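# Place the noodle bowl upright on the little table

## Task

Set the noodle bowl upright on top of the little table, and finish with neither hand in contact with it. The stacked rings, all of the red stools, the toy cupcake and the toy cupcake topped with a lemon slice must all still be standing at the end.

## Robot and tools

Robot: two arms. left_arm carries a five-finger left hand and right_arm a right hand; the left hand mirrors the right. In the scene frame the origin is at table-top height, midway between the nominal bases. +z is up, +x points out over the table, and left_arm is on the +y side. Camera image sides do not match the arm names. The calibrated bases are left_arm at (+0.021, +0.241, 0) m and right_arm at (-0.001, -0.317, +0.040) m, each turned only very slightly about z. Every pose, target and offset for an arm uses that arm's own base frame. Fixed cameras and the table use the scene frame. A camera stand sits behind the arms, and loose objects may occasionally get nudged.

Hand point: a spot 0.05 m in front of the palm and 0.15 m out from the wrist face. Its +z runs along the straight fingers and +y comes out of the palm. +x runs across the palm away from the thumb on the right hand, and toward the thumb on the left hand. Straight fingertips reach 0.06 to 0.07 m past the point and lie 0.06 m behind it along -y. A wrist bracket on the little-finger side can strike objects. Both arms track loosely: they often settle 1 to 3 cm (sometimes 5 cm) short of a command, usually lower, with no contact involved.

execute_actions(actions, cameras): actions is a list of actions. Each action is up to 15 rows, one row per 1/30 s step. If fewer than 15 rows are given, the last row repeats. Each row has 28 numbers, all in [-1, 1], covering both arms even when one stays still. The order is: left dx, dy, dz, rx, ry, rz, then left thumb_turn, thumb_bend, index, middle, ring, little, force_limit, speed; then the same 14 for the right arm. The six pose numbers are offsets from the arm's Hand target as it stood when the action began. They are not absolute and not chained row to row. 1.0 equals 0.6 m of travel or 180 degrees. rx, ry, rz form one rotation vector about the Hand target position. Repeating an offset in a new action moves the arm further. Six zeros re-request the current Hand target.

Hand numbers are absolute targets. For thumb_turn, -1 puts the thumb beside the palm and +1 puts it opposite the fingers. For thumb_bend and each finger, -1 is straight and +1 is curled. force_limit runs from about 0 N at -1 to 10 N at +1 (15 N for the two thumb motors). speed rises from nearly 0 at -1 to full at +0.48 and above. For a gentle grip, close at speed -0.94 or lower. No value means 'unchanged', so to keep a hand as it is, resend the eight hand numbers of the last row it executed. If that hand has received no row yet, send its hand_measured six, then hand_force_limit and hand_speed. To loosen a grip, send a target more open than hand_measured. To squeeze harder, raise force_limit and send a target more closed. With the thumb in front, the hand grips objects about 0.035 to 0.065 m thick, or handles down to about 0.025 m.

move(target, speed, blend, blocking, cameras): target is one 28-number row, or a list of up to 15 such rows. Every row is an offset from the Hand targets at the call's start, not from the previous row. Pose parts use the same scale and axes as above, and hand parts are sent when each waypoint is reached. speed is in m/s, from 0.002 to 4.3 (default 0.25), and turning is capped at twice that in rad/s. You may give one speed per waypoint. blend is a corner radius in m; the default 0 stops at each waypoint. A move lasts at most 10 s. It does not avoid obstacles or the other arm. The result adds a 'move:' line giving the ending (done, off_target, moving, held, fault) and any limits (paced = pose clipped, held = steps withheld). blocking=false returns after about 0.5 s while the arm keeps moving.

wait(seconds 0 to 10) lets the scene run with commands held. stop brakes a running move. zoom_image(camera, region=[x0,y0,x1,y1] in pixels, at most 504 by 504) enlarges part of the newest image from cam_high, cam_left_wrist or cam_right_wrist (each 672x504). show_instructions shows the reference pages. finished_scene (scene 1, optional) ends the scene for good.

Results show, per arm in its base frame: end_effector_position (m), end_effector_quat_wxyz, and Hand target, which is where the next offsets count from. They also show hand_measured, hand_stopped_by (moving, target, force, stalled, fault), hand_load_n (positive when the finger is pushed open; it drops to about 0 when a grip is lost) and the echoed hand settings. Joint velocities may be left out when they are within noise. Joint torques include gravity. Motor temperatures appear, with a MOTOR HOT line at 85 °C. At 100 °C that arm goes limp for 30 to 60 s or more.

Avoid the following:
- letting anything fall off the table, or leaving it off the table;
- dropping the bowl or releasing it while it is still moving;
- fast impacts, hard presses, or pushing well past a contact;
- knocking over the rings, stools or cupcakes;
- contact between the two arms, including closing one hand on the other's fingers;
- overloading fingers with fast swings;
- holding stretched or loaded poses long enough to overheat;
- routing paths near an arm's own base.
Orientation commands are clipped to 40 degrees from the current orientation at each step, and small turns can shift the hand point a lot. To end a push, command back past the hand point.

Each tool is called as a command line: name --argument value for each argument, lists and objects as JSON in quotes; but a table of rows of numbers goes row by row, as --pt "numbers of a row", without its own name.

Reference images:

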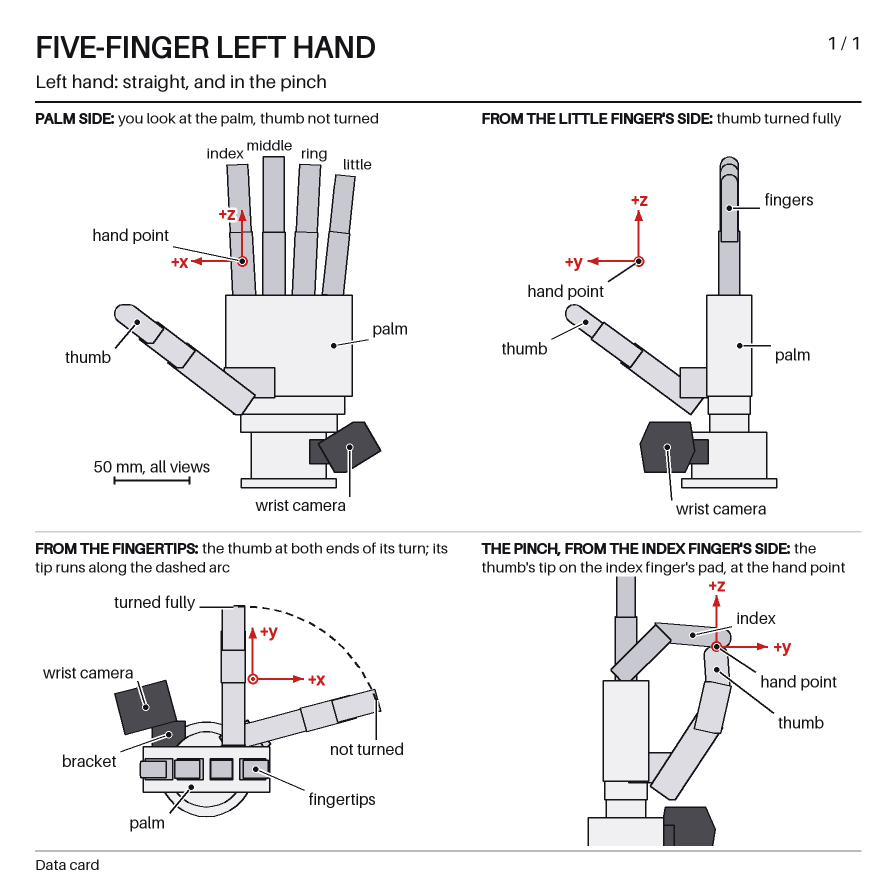

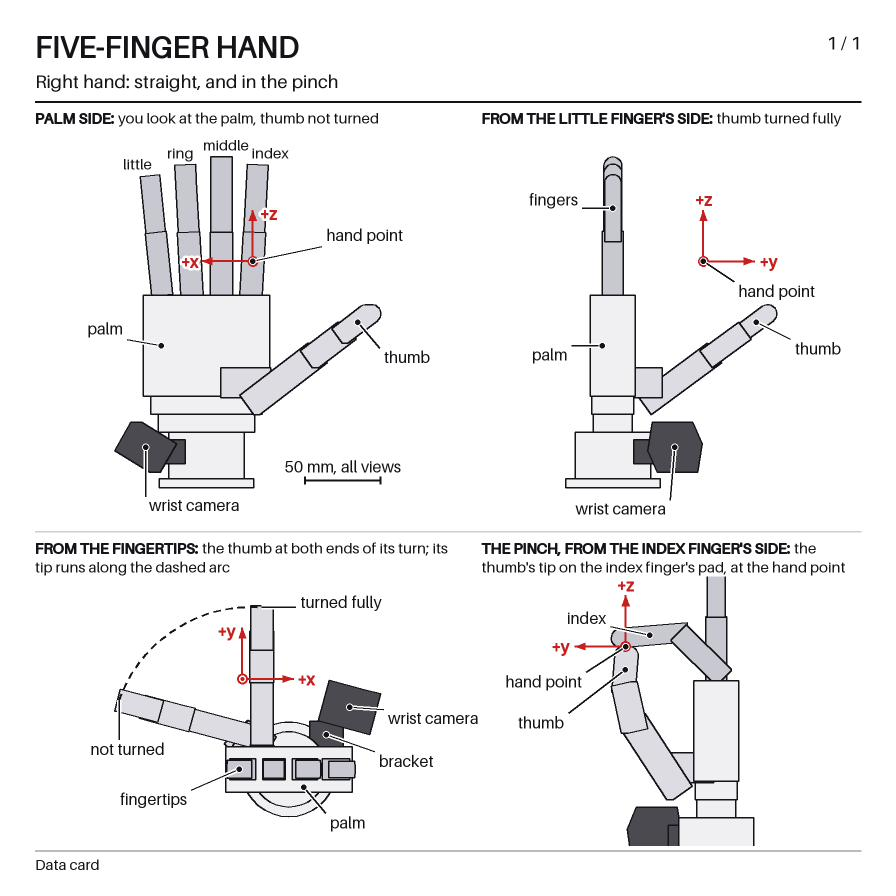

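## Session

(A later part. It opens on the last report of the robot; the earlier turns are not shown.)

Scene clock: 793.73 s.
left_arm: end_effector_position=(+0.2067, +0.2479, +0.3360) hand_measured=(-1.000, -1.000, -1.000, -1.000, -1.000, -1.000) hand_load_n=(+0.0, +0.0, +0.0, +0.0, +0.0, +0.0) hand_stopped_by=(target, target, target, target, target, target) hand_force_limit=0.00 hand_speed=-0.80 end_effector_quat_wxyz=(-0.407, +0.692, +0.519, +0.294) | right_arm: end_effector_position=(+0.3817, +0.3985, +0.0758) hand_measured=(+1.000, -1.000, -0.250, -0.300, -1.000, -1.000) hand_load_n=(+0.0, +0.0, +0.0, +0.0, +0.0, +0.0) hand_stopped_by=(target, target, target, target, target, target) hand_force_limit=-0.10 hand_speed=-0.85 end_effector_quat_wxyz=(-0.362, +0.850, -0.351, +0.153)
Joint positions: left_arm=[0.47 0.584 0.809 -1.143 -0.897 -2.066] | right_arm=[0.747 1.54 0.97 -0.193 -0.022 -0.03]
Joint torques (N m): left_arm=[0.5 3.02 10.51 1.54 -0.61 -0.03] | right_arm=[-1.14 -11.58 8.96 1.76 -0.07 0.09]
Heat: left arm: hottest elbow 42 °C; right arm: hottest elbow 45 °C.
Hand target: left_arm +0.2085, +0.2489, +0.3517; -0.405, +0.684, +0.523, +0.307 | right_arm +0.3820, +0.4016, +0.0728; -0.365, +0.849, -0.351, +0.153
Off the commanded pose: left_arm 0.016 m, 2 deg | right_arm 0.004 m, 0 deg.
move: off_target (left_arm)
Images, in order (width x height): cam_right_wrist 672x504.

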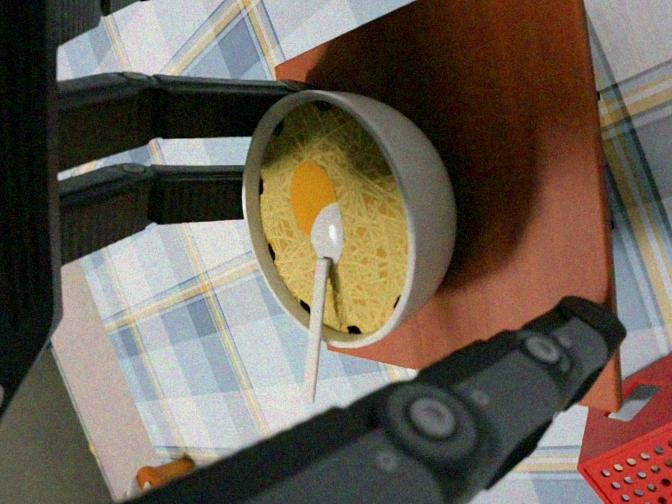

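wait --seconds 0 --cameras '["cam_high", "cam_right_wrist"]'

zoom_image --camera "cam_high" --region '[310, 180, 390, 270]'

zoom_image --camera "cam_right_wrist" --region '[220, 60, 640, 430]'

Scene clock: 801.17 s.
left_arm: end_effector_position=(+0.2067, +0.2479, +0.3360) hand_measured=(-1.000, -1.000, -1.000, -1.000, -1.000, -1.000) hand_load_n=(+0.0, +0.0, +0.0, +0.0, +0.0, +0.0) hand_stopped_by=(target, target, target, target, target, target) hand_force_limit=0.00 hand_speed=-0.80 end_effector_quat_wxyz=(-0.407, +0.692, +0.519, +0.294) | right_arm: end_effector_position=(+0.3817, +0.3985, +0.0758) hand_measured=(+1.000, -1.000, -0.250, -0.300, -1.000, -1.000) hand_load_n=(+0.0, +0.0, +0.0, +0.0, +0.0, +0.0) hand_stopped_by=(target, target, target, target, target, target) hand_force_limit=-0.10 hand_speed=-0.85 end_effector_quat_wxyz=(-0.362, +0.850, -0.351, +0.153)
Joint positions: left_arm=[0.47 0.584 0.809 -1.143 -0.897 -2.066] | right_arm=[0.747 1.54 0.97 -0.193 -0.022 -0.03]
Joint torques (N m): left_arm=[0.85 3.02 10.59 1.54 -0.61 -0.06] | right_arm=[-0.44 -11.93 8.91 1.73 -0.05 0.06]
Heat: left arm: hottest elbow 42 °C; right arm: hottest elbow 44 °C.
Hand target: left_arm +0.2085, +0.2489, +0.3517; -0.405, +0.684, +0.523, +0.307 | right_arm +0.3820, +0.4016, +0.0728; -0.365, +0.849, -0.351, +0.153
Off the commanded pose: left_arm 0.016 m, 2 deg | right_arm 0.004 m, 0 deg.
Images, in order (width x height): cam_high 672x504, cam_right_wrist 672x504.

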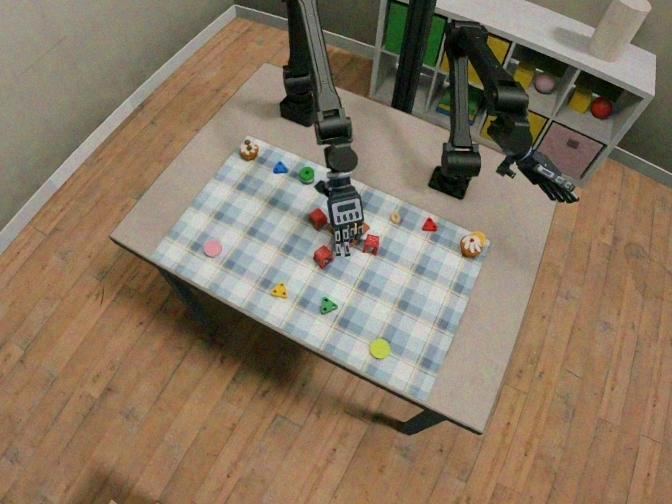

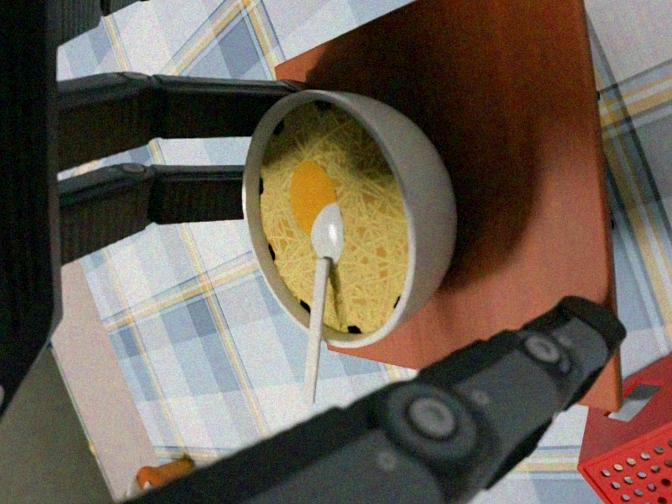

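Scaled by 5.600.

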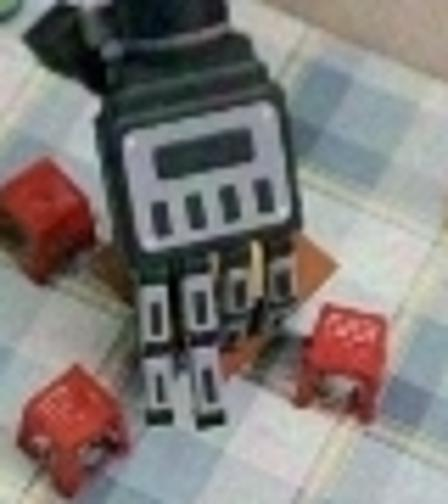

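Scaled by 1.200.

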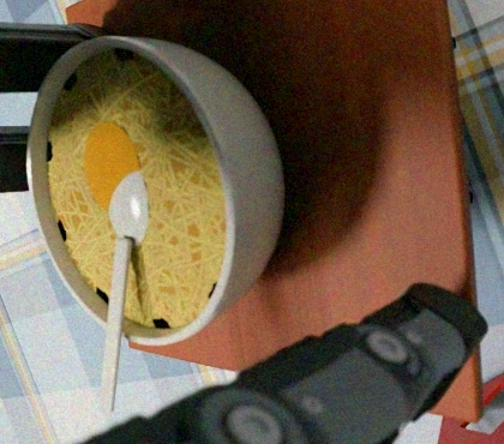

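move --target '[0,0,0,0,0,0,-1,-1,-1,-1,-1,-1,0,-0.8,0.0,0.0,0.0,0,0,0,1,-0.85,0.15,0.15,-1,-1,-0.1,-0.88]' --speed 0.03 --cameras '["cam_right_wrist"]'

zoom_image --camera "cam_right_wrist" --region '[220, 0, 672, 430]'

Scene clock: 823.30 s.
left_arm: end_effector_position=(+0.2067, +0.2479, +0.3360) hand_measured=(-1.000, -1.000, -1.000, -1.000, -1.000, -1.000) hand_load_n=(+0.0, +0.0, +0.5, +0.0, +0.0, +0.0) hand_stopped_by=(target, target, target, target, target, target) hand_force_limit=0.00 hand_speed=-0.80 end_effector_quat_wxyz=(-0.407, +0.692, +0.519, +0.294) | right_arm: end_effector_position=(+0.3825, +0.3992, +0.0761) hand_measured=(+1.000, -0.868, -0.008, -0.036, -1.000, -1.000) hand_load_n=(+0.5, +8.0, +3.0, +8.5, +0.0, +0.0) hand_stopped_by=(target, force, force, force, target, target) hand_force_limit=-0.10 hand_speed=-0.88 end_effector_quat_wxyz=(-0.364, +0.849, -0.351, +0.154)
Joint positions: left_arm=[0.47 0.584 0.809 -1.143 -0.897 -2.066] | right_arm=[0.747 1.541 0.97 -0.188 -0.022 -0.03]
Joint torques (N m): left_arm=[0.44 2.9 10.65 1.55 -0.61 -0.04] | right_arm=[-0.73 -11.63 8.85 1.4 -0.08 0.09]
Motor temperatures (°C): left_arm=[27 31 42 26 28 28] | right_arm=[33 31 43 28 26 24]
Heat: left arm: hottest elbow 42 °C; right arm: hottest elbow 43 °C.
Hand target: left_arm +0.2085, +0.2489, +0.3517; -0.405, +0.684, +0.523, +0.307 | right_arm +0.3820, +0.4016, +0.0730; -0.365, +0.849, -0.351, +0.153
Off the commanded pose: left_arm 0.016 m, 2 deg | right_arm 0.004 m, 0 deg.
move: off_target (left_arm)
Images, in order (width x height): cam_right_wrist 672x504.

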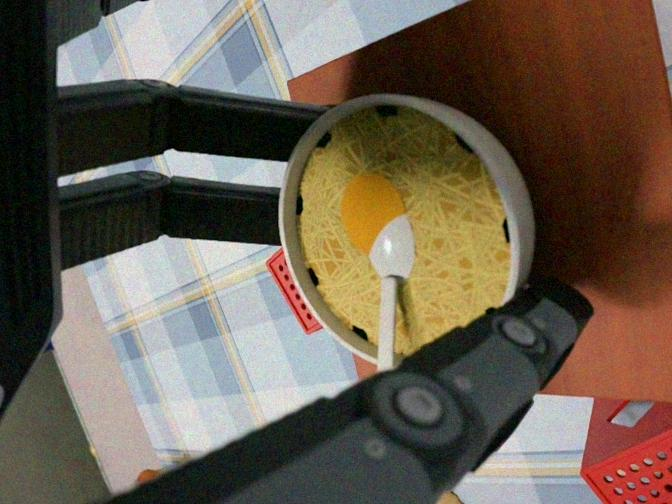

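Scaled by 1.115.

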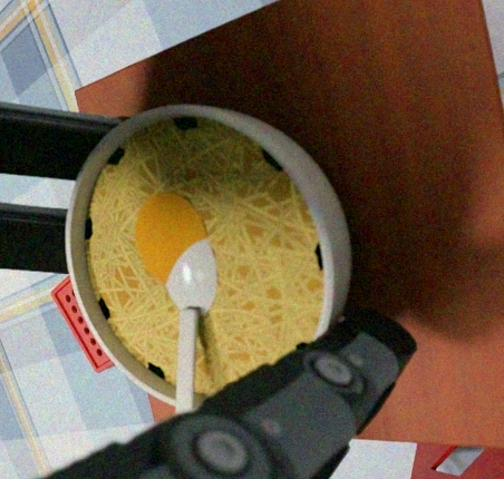

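move --target '[0,0,0,0,0,0,-1,-1,-1,-1,-1,-1,0,-0.8,0.01,0.0,0.085,0.004,-0.004,0,1,-0.85,0.15,0.15,-1,-1,-0.1,-0.88]' --speed 0.05 --cameras '["cam_right_wrist", "cam_high"]'

zoom_image --camera "cam_high" --region '[310, 180, 390, 270]'

Scene clock: 833.70 s.
left_arm: end_effector_position=(+0.2067, +0.2479, +0.3360) hand_measured=(-1.000, -1.000, -1.000, -1.000, -1.000, -1.000) hand_load_n=(+0.0, +0.0, +0.0, +0.0, +0.0, +0.0) hand_stopped_by=(target, target, target, target, target, target) hand_force_limit=0.00 hand_speed=-0.80 end_effector_quat_wxyz=(-0.407, +0.692, +0.519, +0.294) | right_arm: end_effector_position=(+0.3659, +0.3849, +0.0833) hand_measured=(+1.000, -0.868, -0.008, -0.036, -1.000, -1.000) hand_load_n=(+0.5, +8.0, +4.0, +7.0, -0.5, +0.0) hand_stopped_by=(target, force, force, force, target, target) hand_force_limit=-0.10 hand_speed=-0.88 end_effector_quat_wxyz=(-0.339, +0.860, -0.355, +0.141)
Joint positions: left_arm=[0.47 0.584 0.809 -1.143 -0.897 -2.066] | right_arm=[0.747 1.499 0.97 -0.291 -0.026 -0.03]
Joint torques (N m): left_arm=[0.44 3.43 10.7 1.59 -0.61 -0.02] | right_arm=[-1.38 -13.45 14.64 0.9 -0.17 -0.02]
Heat: left arm: hottest elbow 43 °C; right arm: hottest elbow 43 °C.
Hand target: left_arm +0.2085, +0.2489, +0.3517; -0.405, +0.684, +0.523, +0.307 | right_arm +0.3880, +0.4017, +0.1240; -0.373, +0.845, -0.350, +0.156
Off the commanded pose: left_arm 0.016 m, 2 deg | right_arm 0.049 m, 5 deg.
move: off_target (left_arm, right_arm)
Images, in order (width x height): cam_high 672x504, cam_right_wrist 672x504.

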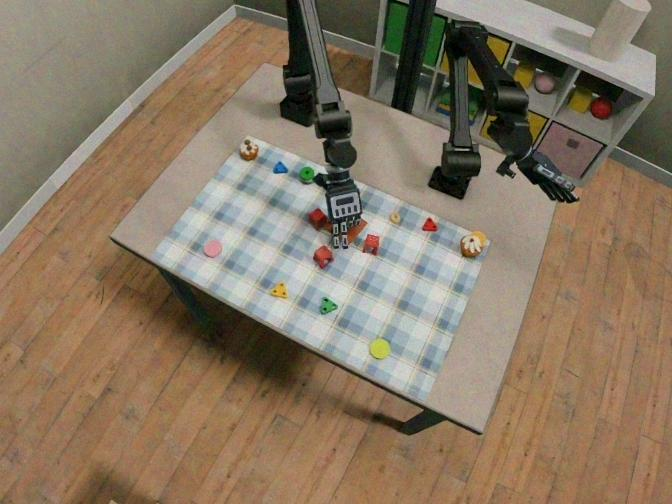

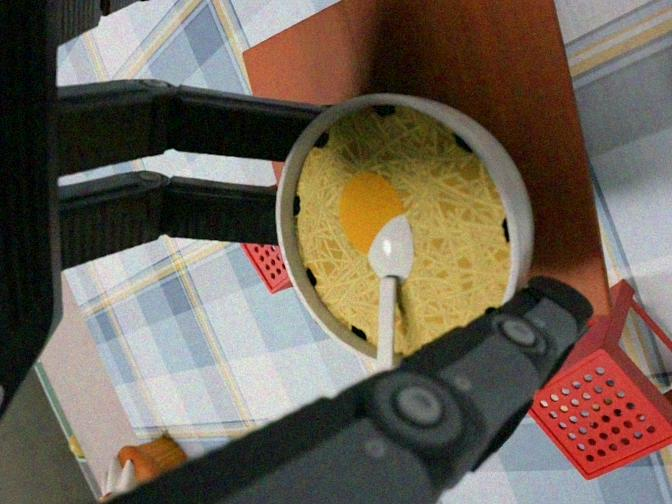

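Scaled by 5.600.

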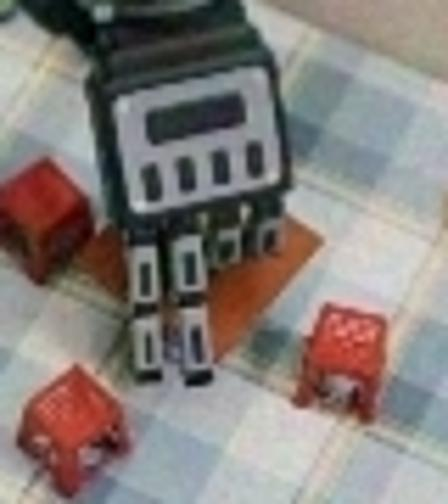

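move --target '[0,0,0,0,0,0,-1,-1,-1,-1,-1,-1,0,-0.8,0.02,0.018,0.01,0,0,0,1,-0.85,0.15,0.15,-1,-1,-0.1,-0.88]' --speed 0.05 --cameras '["cam_right_wrist", "cam_high"]'

zoom_image --camera "cam_high" --region '[310, 180, 390, 270]'

Scene clock: 863.70 s.
left_arm: end_effector_position=(+0.2067, +0.2479, +0.3360) hand_measured=(-1.000, -1.000, -1.000, -1.000, -1.000, -1.000) hand_load_n=(+0.0, +0.0, +0.0, +0.0, +0.0, +0.0) hand_stopped_by=(target, target, target, target, target, target) hand_force_limit=0.00 hand_speed=-0.80 end_effector_quat_wxyz=(-0.407, +0.692, +0.519, +0.294) | right_arm: end_effector_position=(+0.3792, +0.3973, +0.1022) hand_measured=(+1.000, -0.868, -0.008, -0.036, -1.000, -1.000) hand_load_n=(+0.0, +8.0, +4.0, +7.0, +0.0, +0.0) hand_stopped_by=(target, force, force, force, target, target) hand_force_limit=-0.10 hand_speed=-0.88 end_effector_quat_wxyz=(-0.350, +0.855, -0.353, +0.146)
Joint positions: left_arm=[0.47 0.584 0.809 -1.143 -0.897 -2.066] | right_arm=[0.747 1.508 1.026 -0.312 -0.026 -0.03]
Joint torques (N m): left_arm=[0.44 3.25 10.65 1.52 -0.61 -0.03] | right_arm=[-1.79 -12.69 14.67 1.06 -0.19 -0.03]
Heat: left arm: hottest elbow 43 °C; right arm: hottest elbow 47 °C.
Hand target: left_arm +0.2085, +0.2489, +0.3517; -0.405, +0.684, +0.523, +0.307 | right_arm +0.4000, +0.4125, +0.1300; -0.373, +0.845, -0.350, +0.156
Off the commanded pose: left_arm 0.016 m, 2 deg | right_arm 0.038 m, 3 deg.
move: off_target (left_arm, right_arm)
Images, in order (width x height): cam_high 672x504, cam_right_wrist 672x504.

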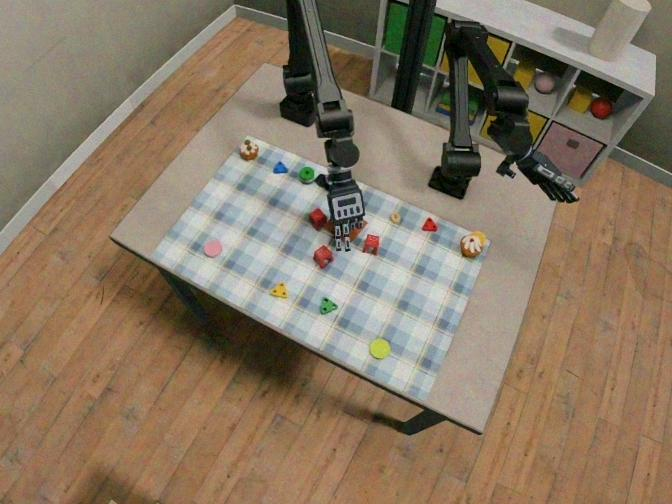

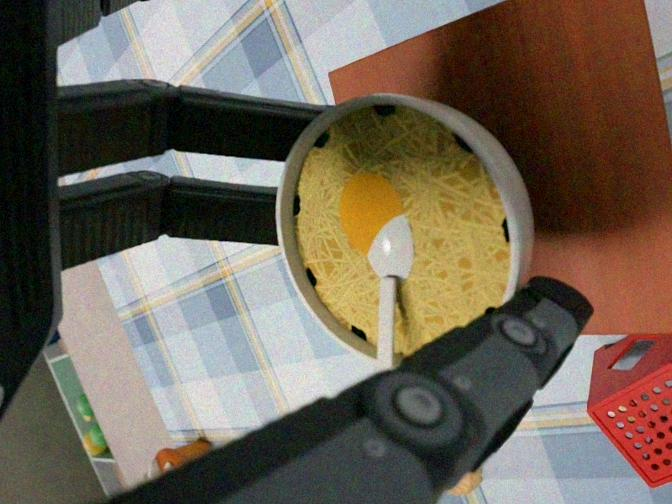

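Scaled by 5.600.

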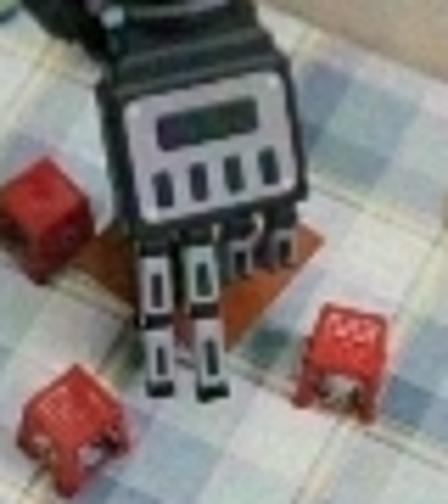

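move --target '[0,0,0,0,0,0,-1,-1,-1,-1,-1,-1,0,-0.8,-0.004,-0.010,-0.035,0,0,0,1,-0.85,0.15,0.15,-1,-1,-0.1,-0.88]' --speed 0.04 --cameras '["cam_right_wrist"]'

Scene clock: 883.07 s.
left_arm: end_effector_position=(+0.2067, +0.2479, +0.3360) hand_measured=(-1.000, -1.000, -1.000, -1.000, -1.000, -1.000) hand_load_n=(+0.0, +0.0, +0.0, +0.0, +0.0, +0.0) hand_stopped_by=(target, target, target, target, target, target) hand_force_limit=0.00 hand_speed=-0.80 end_effector_quat_wxyz=(-0.407, +0.692, +0.519, +0.294) | right_arm: end_effector_position=(+0.3858, +0.4019, +0.0999) hand_measured=(+1.000, -0.868, -0.008, -0.036, -1.000, -1.000) hand_load_n=(+0.0, +8.0, +4.0, +7.0, +0.0, +0.0) hand_stopped_by=(target, force, force, force, target, target) hand_force_limit=-0.10 hand_speed=-0.88 end_effector_quat_wxyz=(-0.360, +0.851, -0.352, +0.149)
Joint positions: left_arm=[0.47 0.584 0.809 -1.143 -0.897 -2.066] | right_arm=[0.744 1.522 1.026 -0.276 -0.031 -0.03]
Joint torques (N m): left_arm=[0.67 3.19 10.54 1.57 -0.62 -0.03] | right_arm=[-1.67 -11.28 10.73 1.63 -0.18 -0.11]
Motor temperatures (°C): left_arm=[27 31 43 25 28 28] | right_arm=[33 31 49 28 26 24]
Heat: left arm: hottest elbow 43 °C; right arm: hottest elbow 49 °C.
Hand target: left_arm +0.2085, +0.2489, +0.3517; -0.405, +0.684, +0.523, +0.307 | right_arm +0.3977, +0.4064, +0.1089; -0.373, +0.845, -0.350, +0.156
Off the commanded pose: left_arm 0.016 m, 2 deg | right_arm 0.016 m, 2 deg.
move: off_target (left_arm, right_arm)
Images, in order (width x height): cam_right_wrist 672x504.

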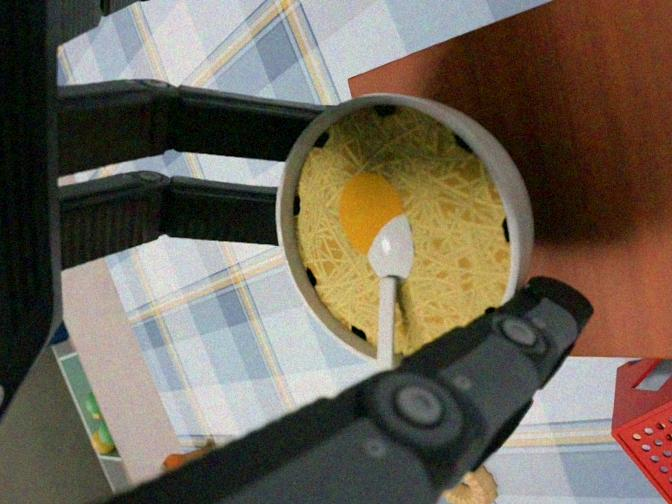

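move --target '[0,0,0,0,0,0,-1,-1,-1,-1,-1,-1,0,-0.8,-0.012,-0.005,-0.03,-0.006,0.006,0,1,-0.85,0.15,0.15,-1,-1,-0.1,-0.88]' --speed 0.04 --cameras '["cam_right_wrist"]'

Scene clock: 890.63 s.
left_arm: end_effector_position=(+0.2067, +0.2479, +0.3360) hand_measured=(-1.000, -1.000, -1.000, -1.000, -1.000, -1.000) hand_load_n=(+0.0, +0.0, +0.0, +0.0, +0.0, +0.0) hand_stopped_by=(target, target, target, target, target, target) hand_force_limit=0.00 hand_speed=-0.80 end_effector_quat_wxyz=(-0.407, +0.692, +0.519, +0.294) | right_arm: end_effector_position=(+0.3844, +0.4006, +0.0879) hand_measured=(+1.000, -0.868, -0.008, -0.036, -1.000, -1.000) hand_load_n=(+0.0, +8.0, +4.0, +7.0, +0.0, +0.0) hand_stopped_by=(target, force, force, force, target, target) hand_force_limit=-0.10 hand_speed=-0.88 end_effector_quat_wxyz=(-0.353, +0.854, -0.353, +0.146)
Joint positions: left_arm=[0.47 0.584 0.809 -1.143 -0.897 -2.066] | right_arm=[0.744 1.539 1.016 -0.264 -0.031 -0.03]
Joint torques (N m): left_arm=[0.44 3.02 10.71 1.51 -0.61 -0.04] | right_arm=[-0.91 -12.04 9.39 1.8 0 -0.06]
Heat: left arm: hottest elbow 43 °C; right arm: hottest elbow 48 °C.
Hand target: left_arm +0.2085, +0.2489, +0.3517; -0.405, +0.684, +0.523, +0.307 | right_arm +0.3904, +0.4033, +0.0909; -0.361, +0.850, -0.352, +0.151
Off the commanded pose: left_arm 0.016 m, 2 deg | right_arm 0.007 m, 1 deg.
move: off_target (left_arm)
Images, in order (width x height): cam_right_wrist 672x504.

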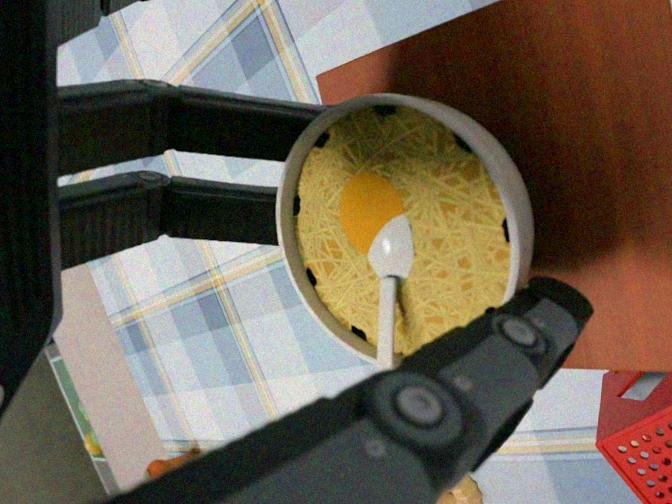

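move --target '[0,0,0,0,0,0,-1,-1,-1,-1,-1,-1,0,-0.8,-0.012,-0.012,-0.010,-0.002,0.002,0,1,-0.85,0.15,0.15,-1,-1,-0.1,-0.88]' --speed 0.04 --cameras '["cam_right_wrist"]'

Scene clock: 895.93 s.
left_arm: end_effector_position=(+0.2067, +0.2479, +0.3360) hand_measured=(-1.000, -1.000, -1.000, -1.000, -1.000, -1.000) hand_load_n=(-0.5, +0.0, +0.0, +0.0, +0.0, +0.0) hand_stopped_by=(target, target, target, target, target, target) hand_force_limit=0.00 hand_speed=-0.80 end_effector_quat_wxyz=(-0.407, +0.692, +0.519, +0.294) | right_arm: end_effector_position=(+0.3769, +0.3938, +0.0758) hand_measured=(+1.000, -0.868, -0.008, -0.036, -1.000, -1.000) hand_load_n=(+0.0, +8.0, +4.0, +6.5, +0.0, +0.0) hand_stopped_by=(target, force, force, force, target, target) hand_force_limit=-0.10 hand_speed=-0.88 end_effector_quat_wxyz=(-0.345, +0.857, -0.355, +0.142)
Joint positions: left_arm=[0.47 0.584 0.809 -1.143 -0.897 -2.066] | right_arm=[0.744 1.539 0.988 -0.256 -0.031 -0.03]
Joint torques (N m): left_arm=[0.5 3.02 10.61 1.58 -0.63 -0.05] | right_arm=[-1.32 -12.92 9.39 1.83 0 0.02]
Heat: left arm: hottest elbow 43 °C; right arm: hottest elbow 48 °C.
Hand target: left_arm +0.2085, +0.2489, +0.3517; -0.405, +0.684, +0.523, +0.307 | right_arm +0.3833, +0.3962, +0.0851; -0.358, +0.852, -0.353, +0.150
Off the commanded pose: left_arm 0.016 m, 2 deg | right_arm 0.011 m, 2 deg.
move: off_target (left_arm, right_arm)
Images, in order (width x height): cam_right_wrist 672x504.

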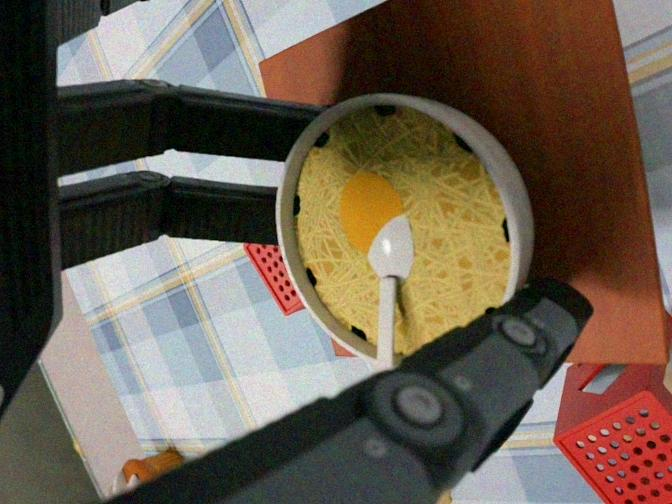

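zoom_image --camera "cam_right_wrist" --region '[230, 60, 672, 400]'

move --target '[0,0,0,0,0,0,-1,-1,-1,-1,-1,-1,0,-0.8,0.003,0.002,-0.010,0,0,0,1,-0.85,0.15,0.15,-1,-1,-0.1,-0.88]' --speed 0.03 --cameras '["cam_right_wrist"]'

Scaled by 1.140.

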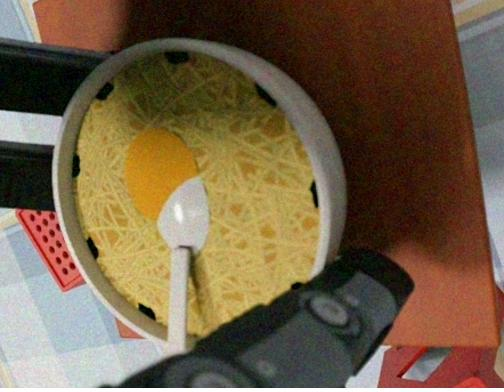

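Scene clock: 909.23 s.
left_arm: end_effector_position=(+0.2067, +0.2479, +0.3360) hand_measured=(-1.000, -1.000, -1.000, -1.000, -1.000, -1.000) hand_load_n=(+0.0, +0.0, +0.0, +0.0, +0.0, +0.0) hand_stopped_by=(target, target, target, target, target, target) hand_force_limit=0.00 hand_speed=-0.80 end_effector_quat_wxyz=(-0.407, +0.692, +0.519, +0.294) | right_arm: end_effector_position=(+0.3797, +0.3963, +0.0781) hand_measured=(+1.000, -0.868, -0.008, -0.036, -1.000, -1.000) hand_load_n=(+0.0, +8.0, +4.0, +7.0, +0.0, +0.0) hand_stopped_by=(target, force, force, force, target, target) hand_force_limit=-0.10 hand_speed=-0.88 end_effector_quat_wxyz=(-0.352, +0.855, -0.354, +0.145)
Joint positions: left_arm=[0.47 0.584 0.809 -1.143 -0.897 -2.066] | right_arm=[0.744 1.539 0.988 -0.24 -0.031 -0.03]
Joint torques (N m): left_arm=[0.62 3.25 10.61 1.62 -0.6 -0.05] | right_arm=[-1.03 -12.1 9.09 1.88 -0.03 -0.06]
Heat: left arm: hottest elbow 43 °C; right arm: hottest elbow 48 °C.
Hand target: left_arm +0.2085, +0.2489, +0.3517; -0.405, +0.684, +0.523, +0.307 | right_arm +0.3851, +0.3974, +0.0791; -0.358, +0.852, -0.353, +0.150
Off the commanded pose: left_arm 0.016 m, 2 deg | right_arm 0.006 m, 1 deg.
move: off_target (left_arm)
Images, in order (width x height): cam_right_wrist 672x504.

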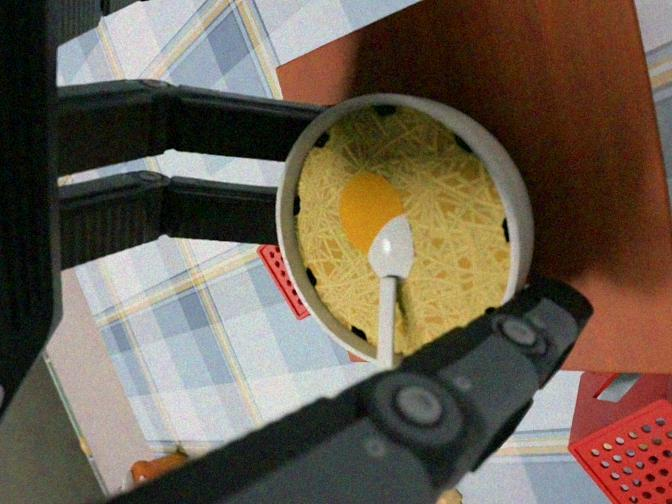

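move --target '[0,0,0,0,0,0,-1,-1,-1,-1,-1,-1,0,-0.8,0.002,0.002,-0.010,0,0,0,1,-0.85,0.15,0.15,-1,-1,-0.1,-0.88]' --speed 0.03 --cameras '["cam_right_wrist", "cam_high"]'

zoom_image --camera "cam_high" --region '[310, 180, 390, 270]'

Scene clock: 917.37 s.
left_arm: end_effector_position=(+0.2067, +0.2479, +0.3360) hand_measured=(-1.000, -1.000, -1.000, -1.000, -1.000, -1.000) hand_load_n=(-0.5, +0.0, +0.0, +0.0, +0.0, +0.0) hand_stopped_by=(target, target, target, target, target, target) hand_force_limit=0.00 hand_speed=-0.80 end_effector_quat_wxyz=(-0.407, +0.692, +0.519, +0.294) | right_arm: end_effector_position=(+0.3816, +0.3981, +0.0752) hand_measured=(+1.000, -0.868, -0.008, -0.036, -1.000, -1.000) hand_load_n=(+0.5, +8.0, +4.0, +6.5, -0.5, +0.0) hand_stopped_by=(target, force, force, force, target, target) hand_force_limit=-0.10 hand_speed=-0.88 end_effector_quat_wxyz=(-0.354, +0.853, -0.353, +0.146)
Joint positions: left_arm=[0.47 0.584 0.809 -1.143 -0.897 -2.066] | right_arm=[0.744 1.548 0.986 -0.223 -0.031 -0.03]
Joint torques (N m): left_arm=[0.67 3.25 10.63 1.62 -0.61 -0.07] | right_arm=[-0.73 -11.58 9.13 1.74 -0.05 -0.02]
Heat: left arm: hottest elbow 43 °C; right arm: hottest elbow 47 °C.
Hand target: left_arm +0.2085, +0.2489, +0.3517; -0.405, +0.684, +0.523, +0.307 | right_arm +0.3863, +0.3986, +0.0730; -0.358, +0.852, -0.353, +0.150
Off the commanded pose: left_arm 0.016 m, 2 deg | right_arm 0.005 m, 1 deg.
move: off_target (left_arm)
Images, in order (width x height): cam_high 672x504, cam_right_wrist 672x504.

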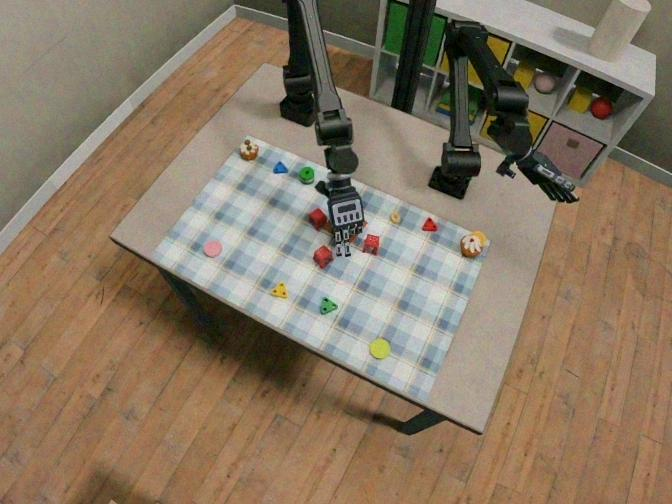

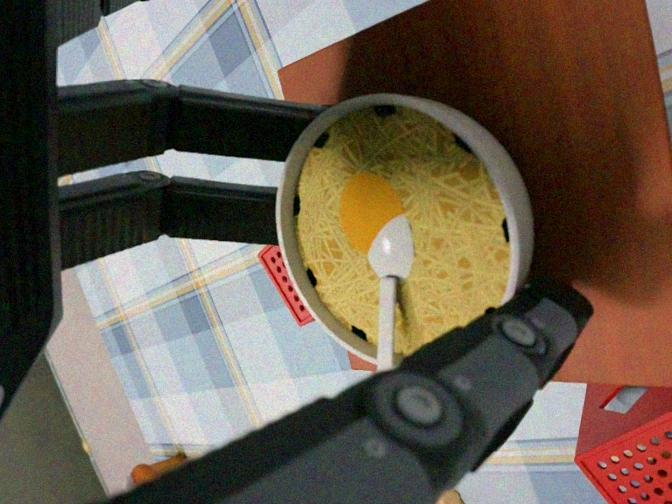

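Scaled by 5.600.

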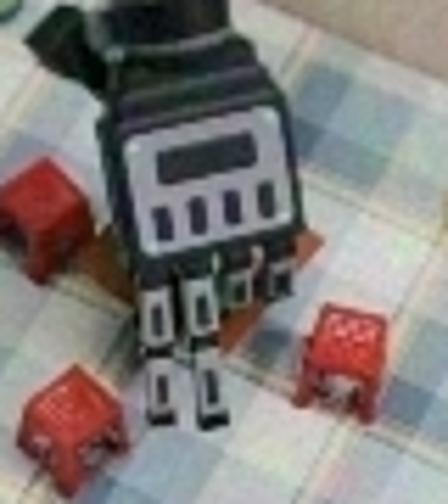

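move --target '[0,0,0,0,0,0,-1,-1,-1,-1,-1,-1,0,-0.8,0.0,0.0,0.0,0,0,0,1,-1,-0.06,-0.09,-1,-1,-0.1,-0.9]' --speed 0.03 --cameras '["cam_right_wrist", "cam_high"]'

Scene clock: 928.40 s.
left_arm: end_effector_position=(+0.2067, +0.2479, +0.3360) hand_measured=(-1.000, -1.000, -1.000, -1.000, -1.000, -1.000) hand_load_n=(+0.0, +0.0, +0.0, +0.0, +0.0, +0.0) hand_stopped_by=(target, target, target, target, target, target) hand_force_limit=0.00 hand_speed=-0.80 end_effector_quat_wxyz=(-0.407, +0.692, +0.519, +0.294) | right_arm: end_effector_position=(+0.3819, +0.3983, +0.0752) hand_measured=(+1.000, -1.000, -0.060, -0.090, -1.000, -1.000) hand_load_n=(+0.0, +0.0, +0.0, -0.5, +0.0, -0.5) hand_stopped_by=(target, target, target, target, target, target) hand_force_limit=-0.10 hand_speed=-0.90 end_effector_quat_wxyz=(-0.355, +0.853, -0.353, +0.146)
Joint positions: left_arm=[0.47 0.584 0.809 -1.143 -0.897 -2.066] | right_arm=[0.744 1.548 0.986 -0.221 -0.031 -0.03]
Joint torques (N m): left_arm=[0.26 3.19 10.69 1.63 -0.61 0] | right_arm=[-0.97 -11.93 9.01 1.74 -0.02 -0.05]
Heat: left arm: hottest elbow 43 °C; right arm: hottest elbow 46 °C.
Hand target: left_arm +0.2085, +0.2489, +0.3517; -0.405, +0.684, +0.523, +0.307 | right_arm +0.3863, +0.3986, +0.0729; -0.358, +0.852, -0.353, +0.150
Off the commanded pose: left_arm 0.016 m, 2 deg | right_arm 0.005 m, 1 deg.
move: off_target (left_arm)
Images, in order (width x height): cam_high 672x504, cam_right_wrist 672x504.

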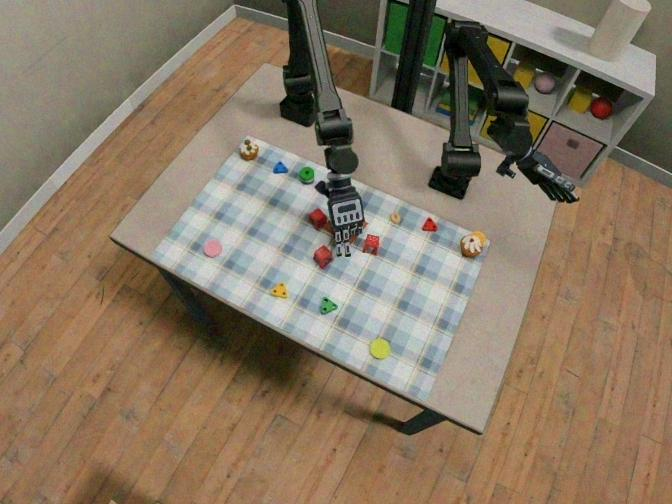

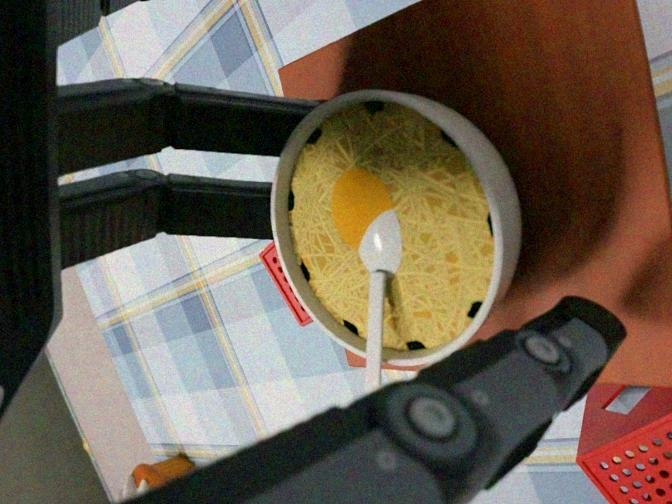

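zoom_image --camera "cam_right_wrist" --region '[230, 60, 672, 400]'

zoom_image --camera "cam_high" --region '[310, 180, 390, 270]'

Scaled by 1.140.

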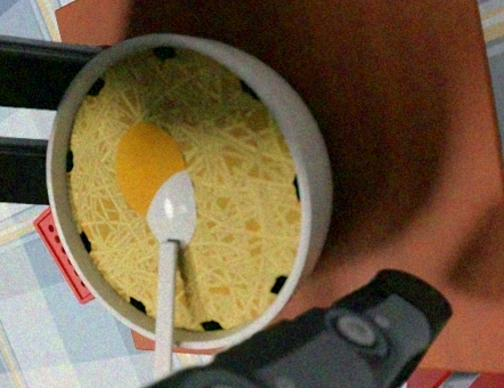

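Scaled by 5.600.

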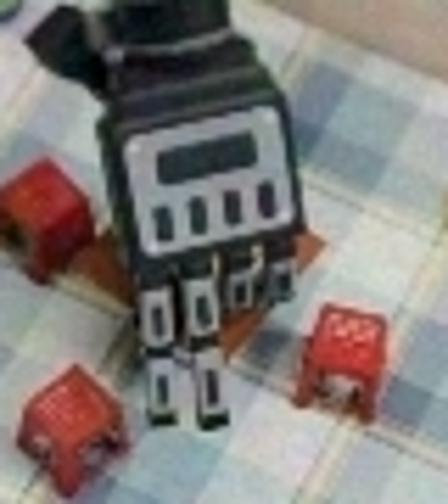

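move --target '[0,0,0,0,0,0,-1,-1,-1,-1,-1,-1,0,-0.8,0.0,0.0,0.0,0,0,0,1,-0.84,0.15,0.15,-1,-1,-0.05,-0.88]' --speed 0.03 --cameras '["cam_right_wrist"]'

Scene clock: 1034.83 s.
left_arm: end_effector_position=(+0.2067, +0.2479, +0.3360) hand_measured=(-1.000, -1.000, -1.000, -1.000, -1.000, -1.000) hand_load_n=(+0.0, +0.0, +0.0, +0.0, +0.0, +0.0) hand_stopped_by=(target, target, target, target, target, target) hand_force_limit=0.00 hand_speed=-0.80 end_effector_quat_wxyz=(-0.407, +0.692, +0.519, +0.294) | right_arm: end_effector_position=(+0.3820, +0.3984, +0.0749) hand_measured=(+1.000, -0.948, +0.050, +0.008, -1.000, -1.000) hand_load_n=(+0.0, +6.5, +4.5, +4.5, +0.0, +0.0) hand_stopped_by=(target, force, force, force, target, target) hand_force_limit=-0.05 hand_speed=-0.88 end_effector_quat_wxyz=(-0.355, +0.853, -0.353, +0.146)
Joint positions: left_arm=[0.47 0.584 0.809 -1.143 -0.897 -2.066] | right_arm=[0.744 1.549 0.986 -0.221 -0.031 -0.03]
Joint torques (N m): left_arm=[0.56 2.84 10.58 1.66 -0.61 -0.03] | right_arm=[-1.2 -11.52 9.06 1.58 -0.01 -0.01]
Motor temperatures (°C): left_arm=[27 31 43 25 28 28] | right_arm=[33 32 42 28 26 24]
Heat: left arm: hottest elbow 43 °C; right arm: hottest elbow 42 °C.
Hand target: left_arm +0.2085, +0.2489, +0.3517; -0.405, +0.684, +0.523, +0.307 | right_arm +0.3863, +0.3986, +0.0730; -0.358, +0.852, -0.353, +0.150
Off the commanded pose: left_arm 0.016 m, 2 deg | right_arm 0.005 m, 1 deg.
move: off_target (left_arm)
Images, in order (width x height): cam_right_wrist 672x504.

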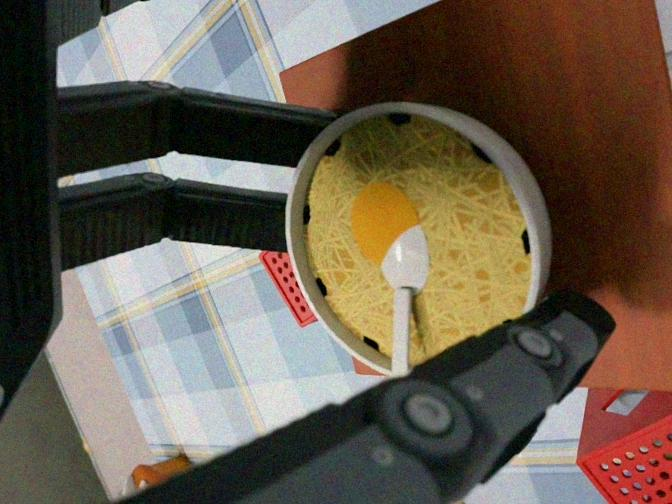

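move --target '[0,0,0,0,0,0,-1,-1,-1,-1,-1,-1,0,-0.8,0.03,0.025,0.18,0.0,0.0,0,1,-0.84,0.15,0.15,-1,-1,-0.05,-0.88]' --speed 0.12 --cameras '["cam_right_wrist", "cam_high"]'

zoom_image --camera "cam_high" --region '[300, 170, 400, 270]'

Scene clock: 1046.87 s.
left_arm: end_effector_position=(+0.2067, +0.2479, +0.3360) hand_measured=(-1.000, -1.000, -1.000, -1.000, -1.000, -1.000) hand_load_n=(+0.0, +0.0, +0.0, +0.0, +0.0, +0.0) hand_stopped_by=(target, target, target, target, target, target) hand_force_limit=0.00 hand_speed=-0.80 end_effector_quat_wxyz=(-0.407, +0.692, +0.519, +0.294) | right_arm: end_effector_position=(+0.3842, +0.4005, +0.1416) hand_measured=(+1.000, -0.948, +0.050, +0.008, -1.000, -1.000) hand_load_n=(-0.5, +6.5, +5.5, +3.0, +0.0, +0.0) hand_stopped_by=(target, force, force, force, target, target) hand_force_limit=-0.05 hand_speed=-0.88 end_effector_quat_wxyz=(-0.327, +0.864, -0.358, +0.134)
Joint positions: left_arm=[0.47 0.584 0.809 -1.143 -0.897 -2.066] | right_arm=[0.744 1.503 1.156 -0.501 -0.031 -0.03]
Joint torques (N m): left_arm=[0.26 3.02 10.73 1.5 -0.6 -0.04] | right_arm=[-1.55 -13.74 15.38 0.79 -0.08 0]
Heat: left arm: hottest elbow 44 °C; right arm: hottest elbow 42 °C.
Hand target: left_arm +0.2085, +0.2489, +0.3517; -0.405, +0.684, +0.523, +0.307 | right_arm +0.4043, +0.4136, +0.1808; -0.358, +0.852, -0.353, +0.150
Off the commanded pose: left_arm 0.016 m, 2 deg | right_arm 0.046 m, 4 deg.
move: off_target (left_arm, right_arm)
Images, in order (width x height): cam_high 672x504, cam_right_wrist 672x504.

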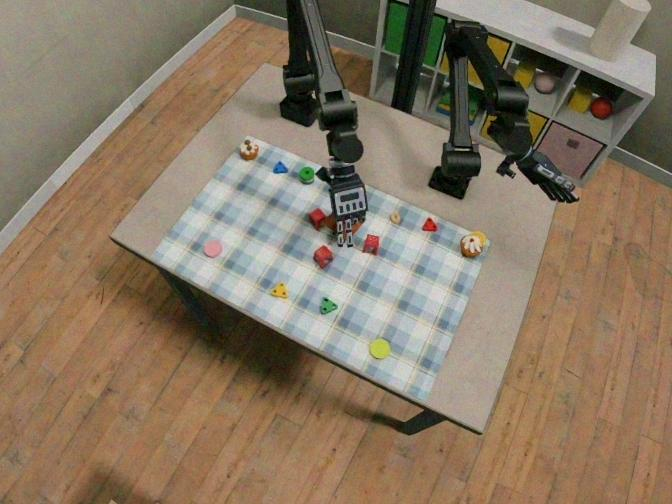

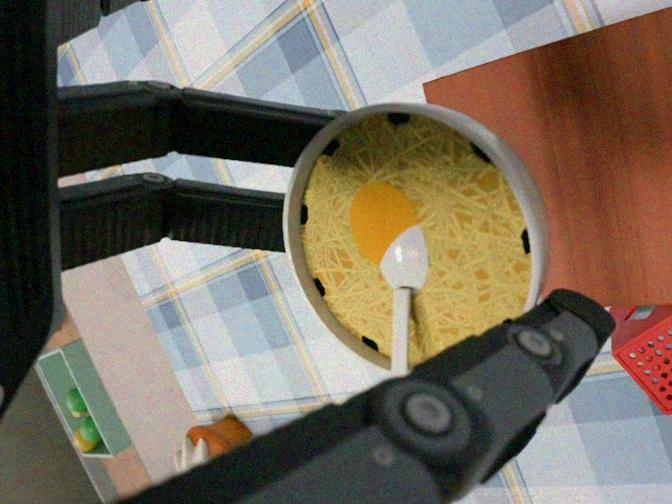

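Scaled by 5.040.

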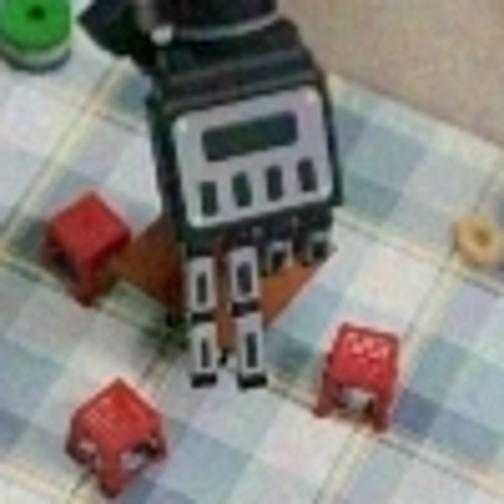

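move --pt "0 0 0 0 0 0 -1 -1 -1 -1 -1 -1 0 -0.8 -0.032 -0.405 -0.03 0.0 0.0 0 1 -0.84 0.15 0.15 -1 -1 -0.05 -0.88" --pt "0 0 0 0 0 0 -1 -1 -1 -1 -1 -1 0 -0.8 -0.032 -0.405 -0.17 0.0 0.0 0 1 -0.84 0.15 0.15 -1 -1 -0.05 -0.88" --speed '[0.15, 0.08]' --blend '[0.02, 0]' --cameras '["cam_right_wrist", "cam_high"]'

zoom_image --camera "cam_high" --region '[240, 130, 400, 290]'

Scene clock: 1061.33 s.
left_arm: end_effector_position=(+0.2067, +0.2479, +0.3360) hand_measured=(-1.000, -1.000, -1.000, -1.000, -1.000, -1.000) hand_load_n=(+0.0, +0.0, +0.0, +0.0, +0.0, +0.0) hand_stopped_by=(target, target, target, target, target, target) hand_force_limit=0.00 hand_speed=-0.80 end_effector_quat_wxyz=(-0.407, +0.692, +0.519, +0.294) | right_arm: end_effector_position=(+0.3780, +0.1725, +0.0764) hand_measured=(+1.000, -0.948, +0.050, +0.008, -1.000, -1.000) hand_load_n=(+0.0, +6.5, +5.5, +3.0, +0.0, +0.0) hand_stopped_by=(target, force, force, force, target, target) hand_force_limit=-0.05 hand_speed=-0.88 end_effector_quat_wxyz=(-0.352, +0.854, -0.356, +0.141)
Joint positions: left_arm=[0.47 0.584 0.809 -1.143 -0.897 -2.066] | right_arm=[0.245 1.261 0.715 -0.325 -0.375 -0.397]
Joint torques (N m): left_arm=[0.62 2.73 10.59 1.48 -0.59 -0.04] | right_arm=[-2.32 -8 9.39 1.72 -0.39 -0.07]
Heat: left arm: hottest elbow 44 °C; right arm: hottest elbow 46 °C.
Hand target: left_arm +0.2085, +0.2489, +0.3517; -0.405, +0.684, +0.523, +0.307 | right_arm +0.3851, +0.1706, +0.0789; -0.358, +0.852, -0.353, +0.150
Off the commanded pose: left_arm 0.016 m, 2 deg | right_arm 0.008 m, 1 deg.
move: off_target (left_arm)
Images, in order (width x height): cam_high 672x504, cam_right_wrist 672x504.

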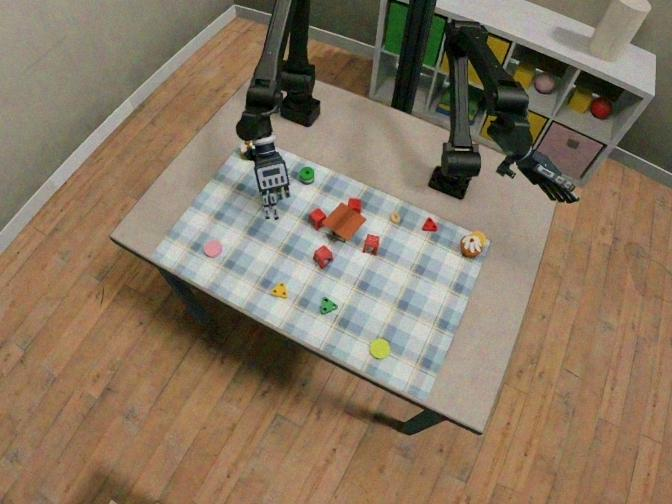

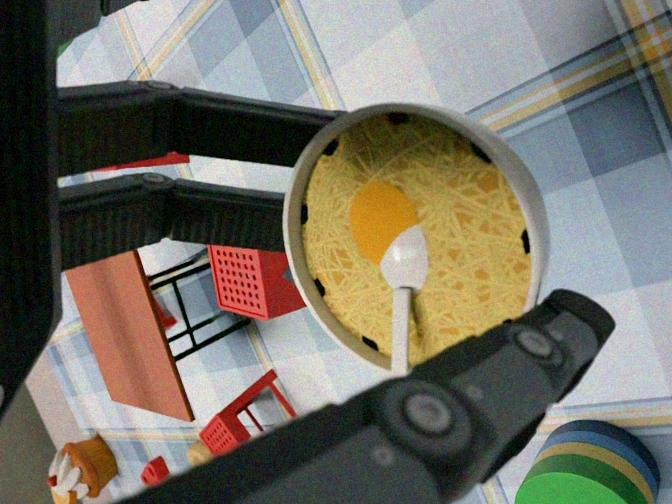

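Scaled by 3.150.

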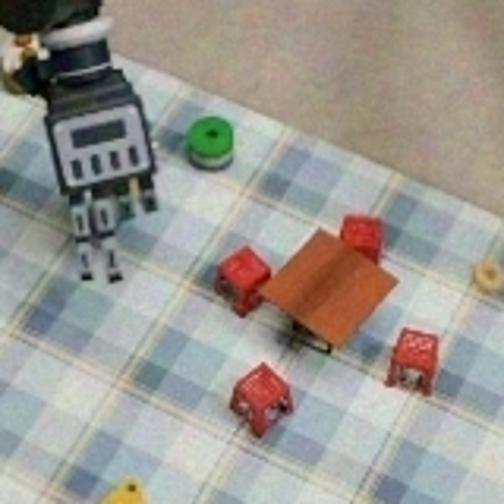

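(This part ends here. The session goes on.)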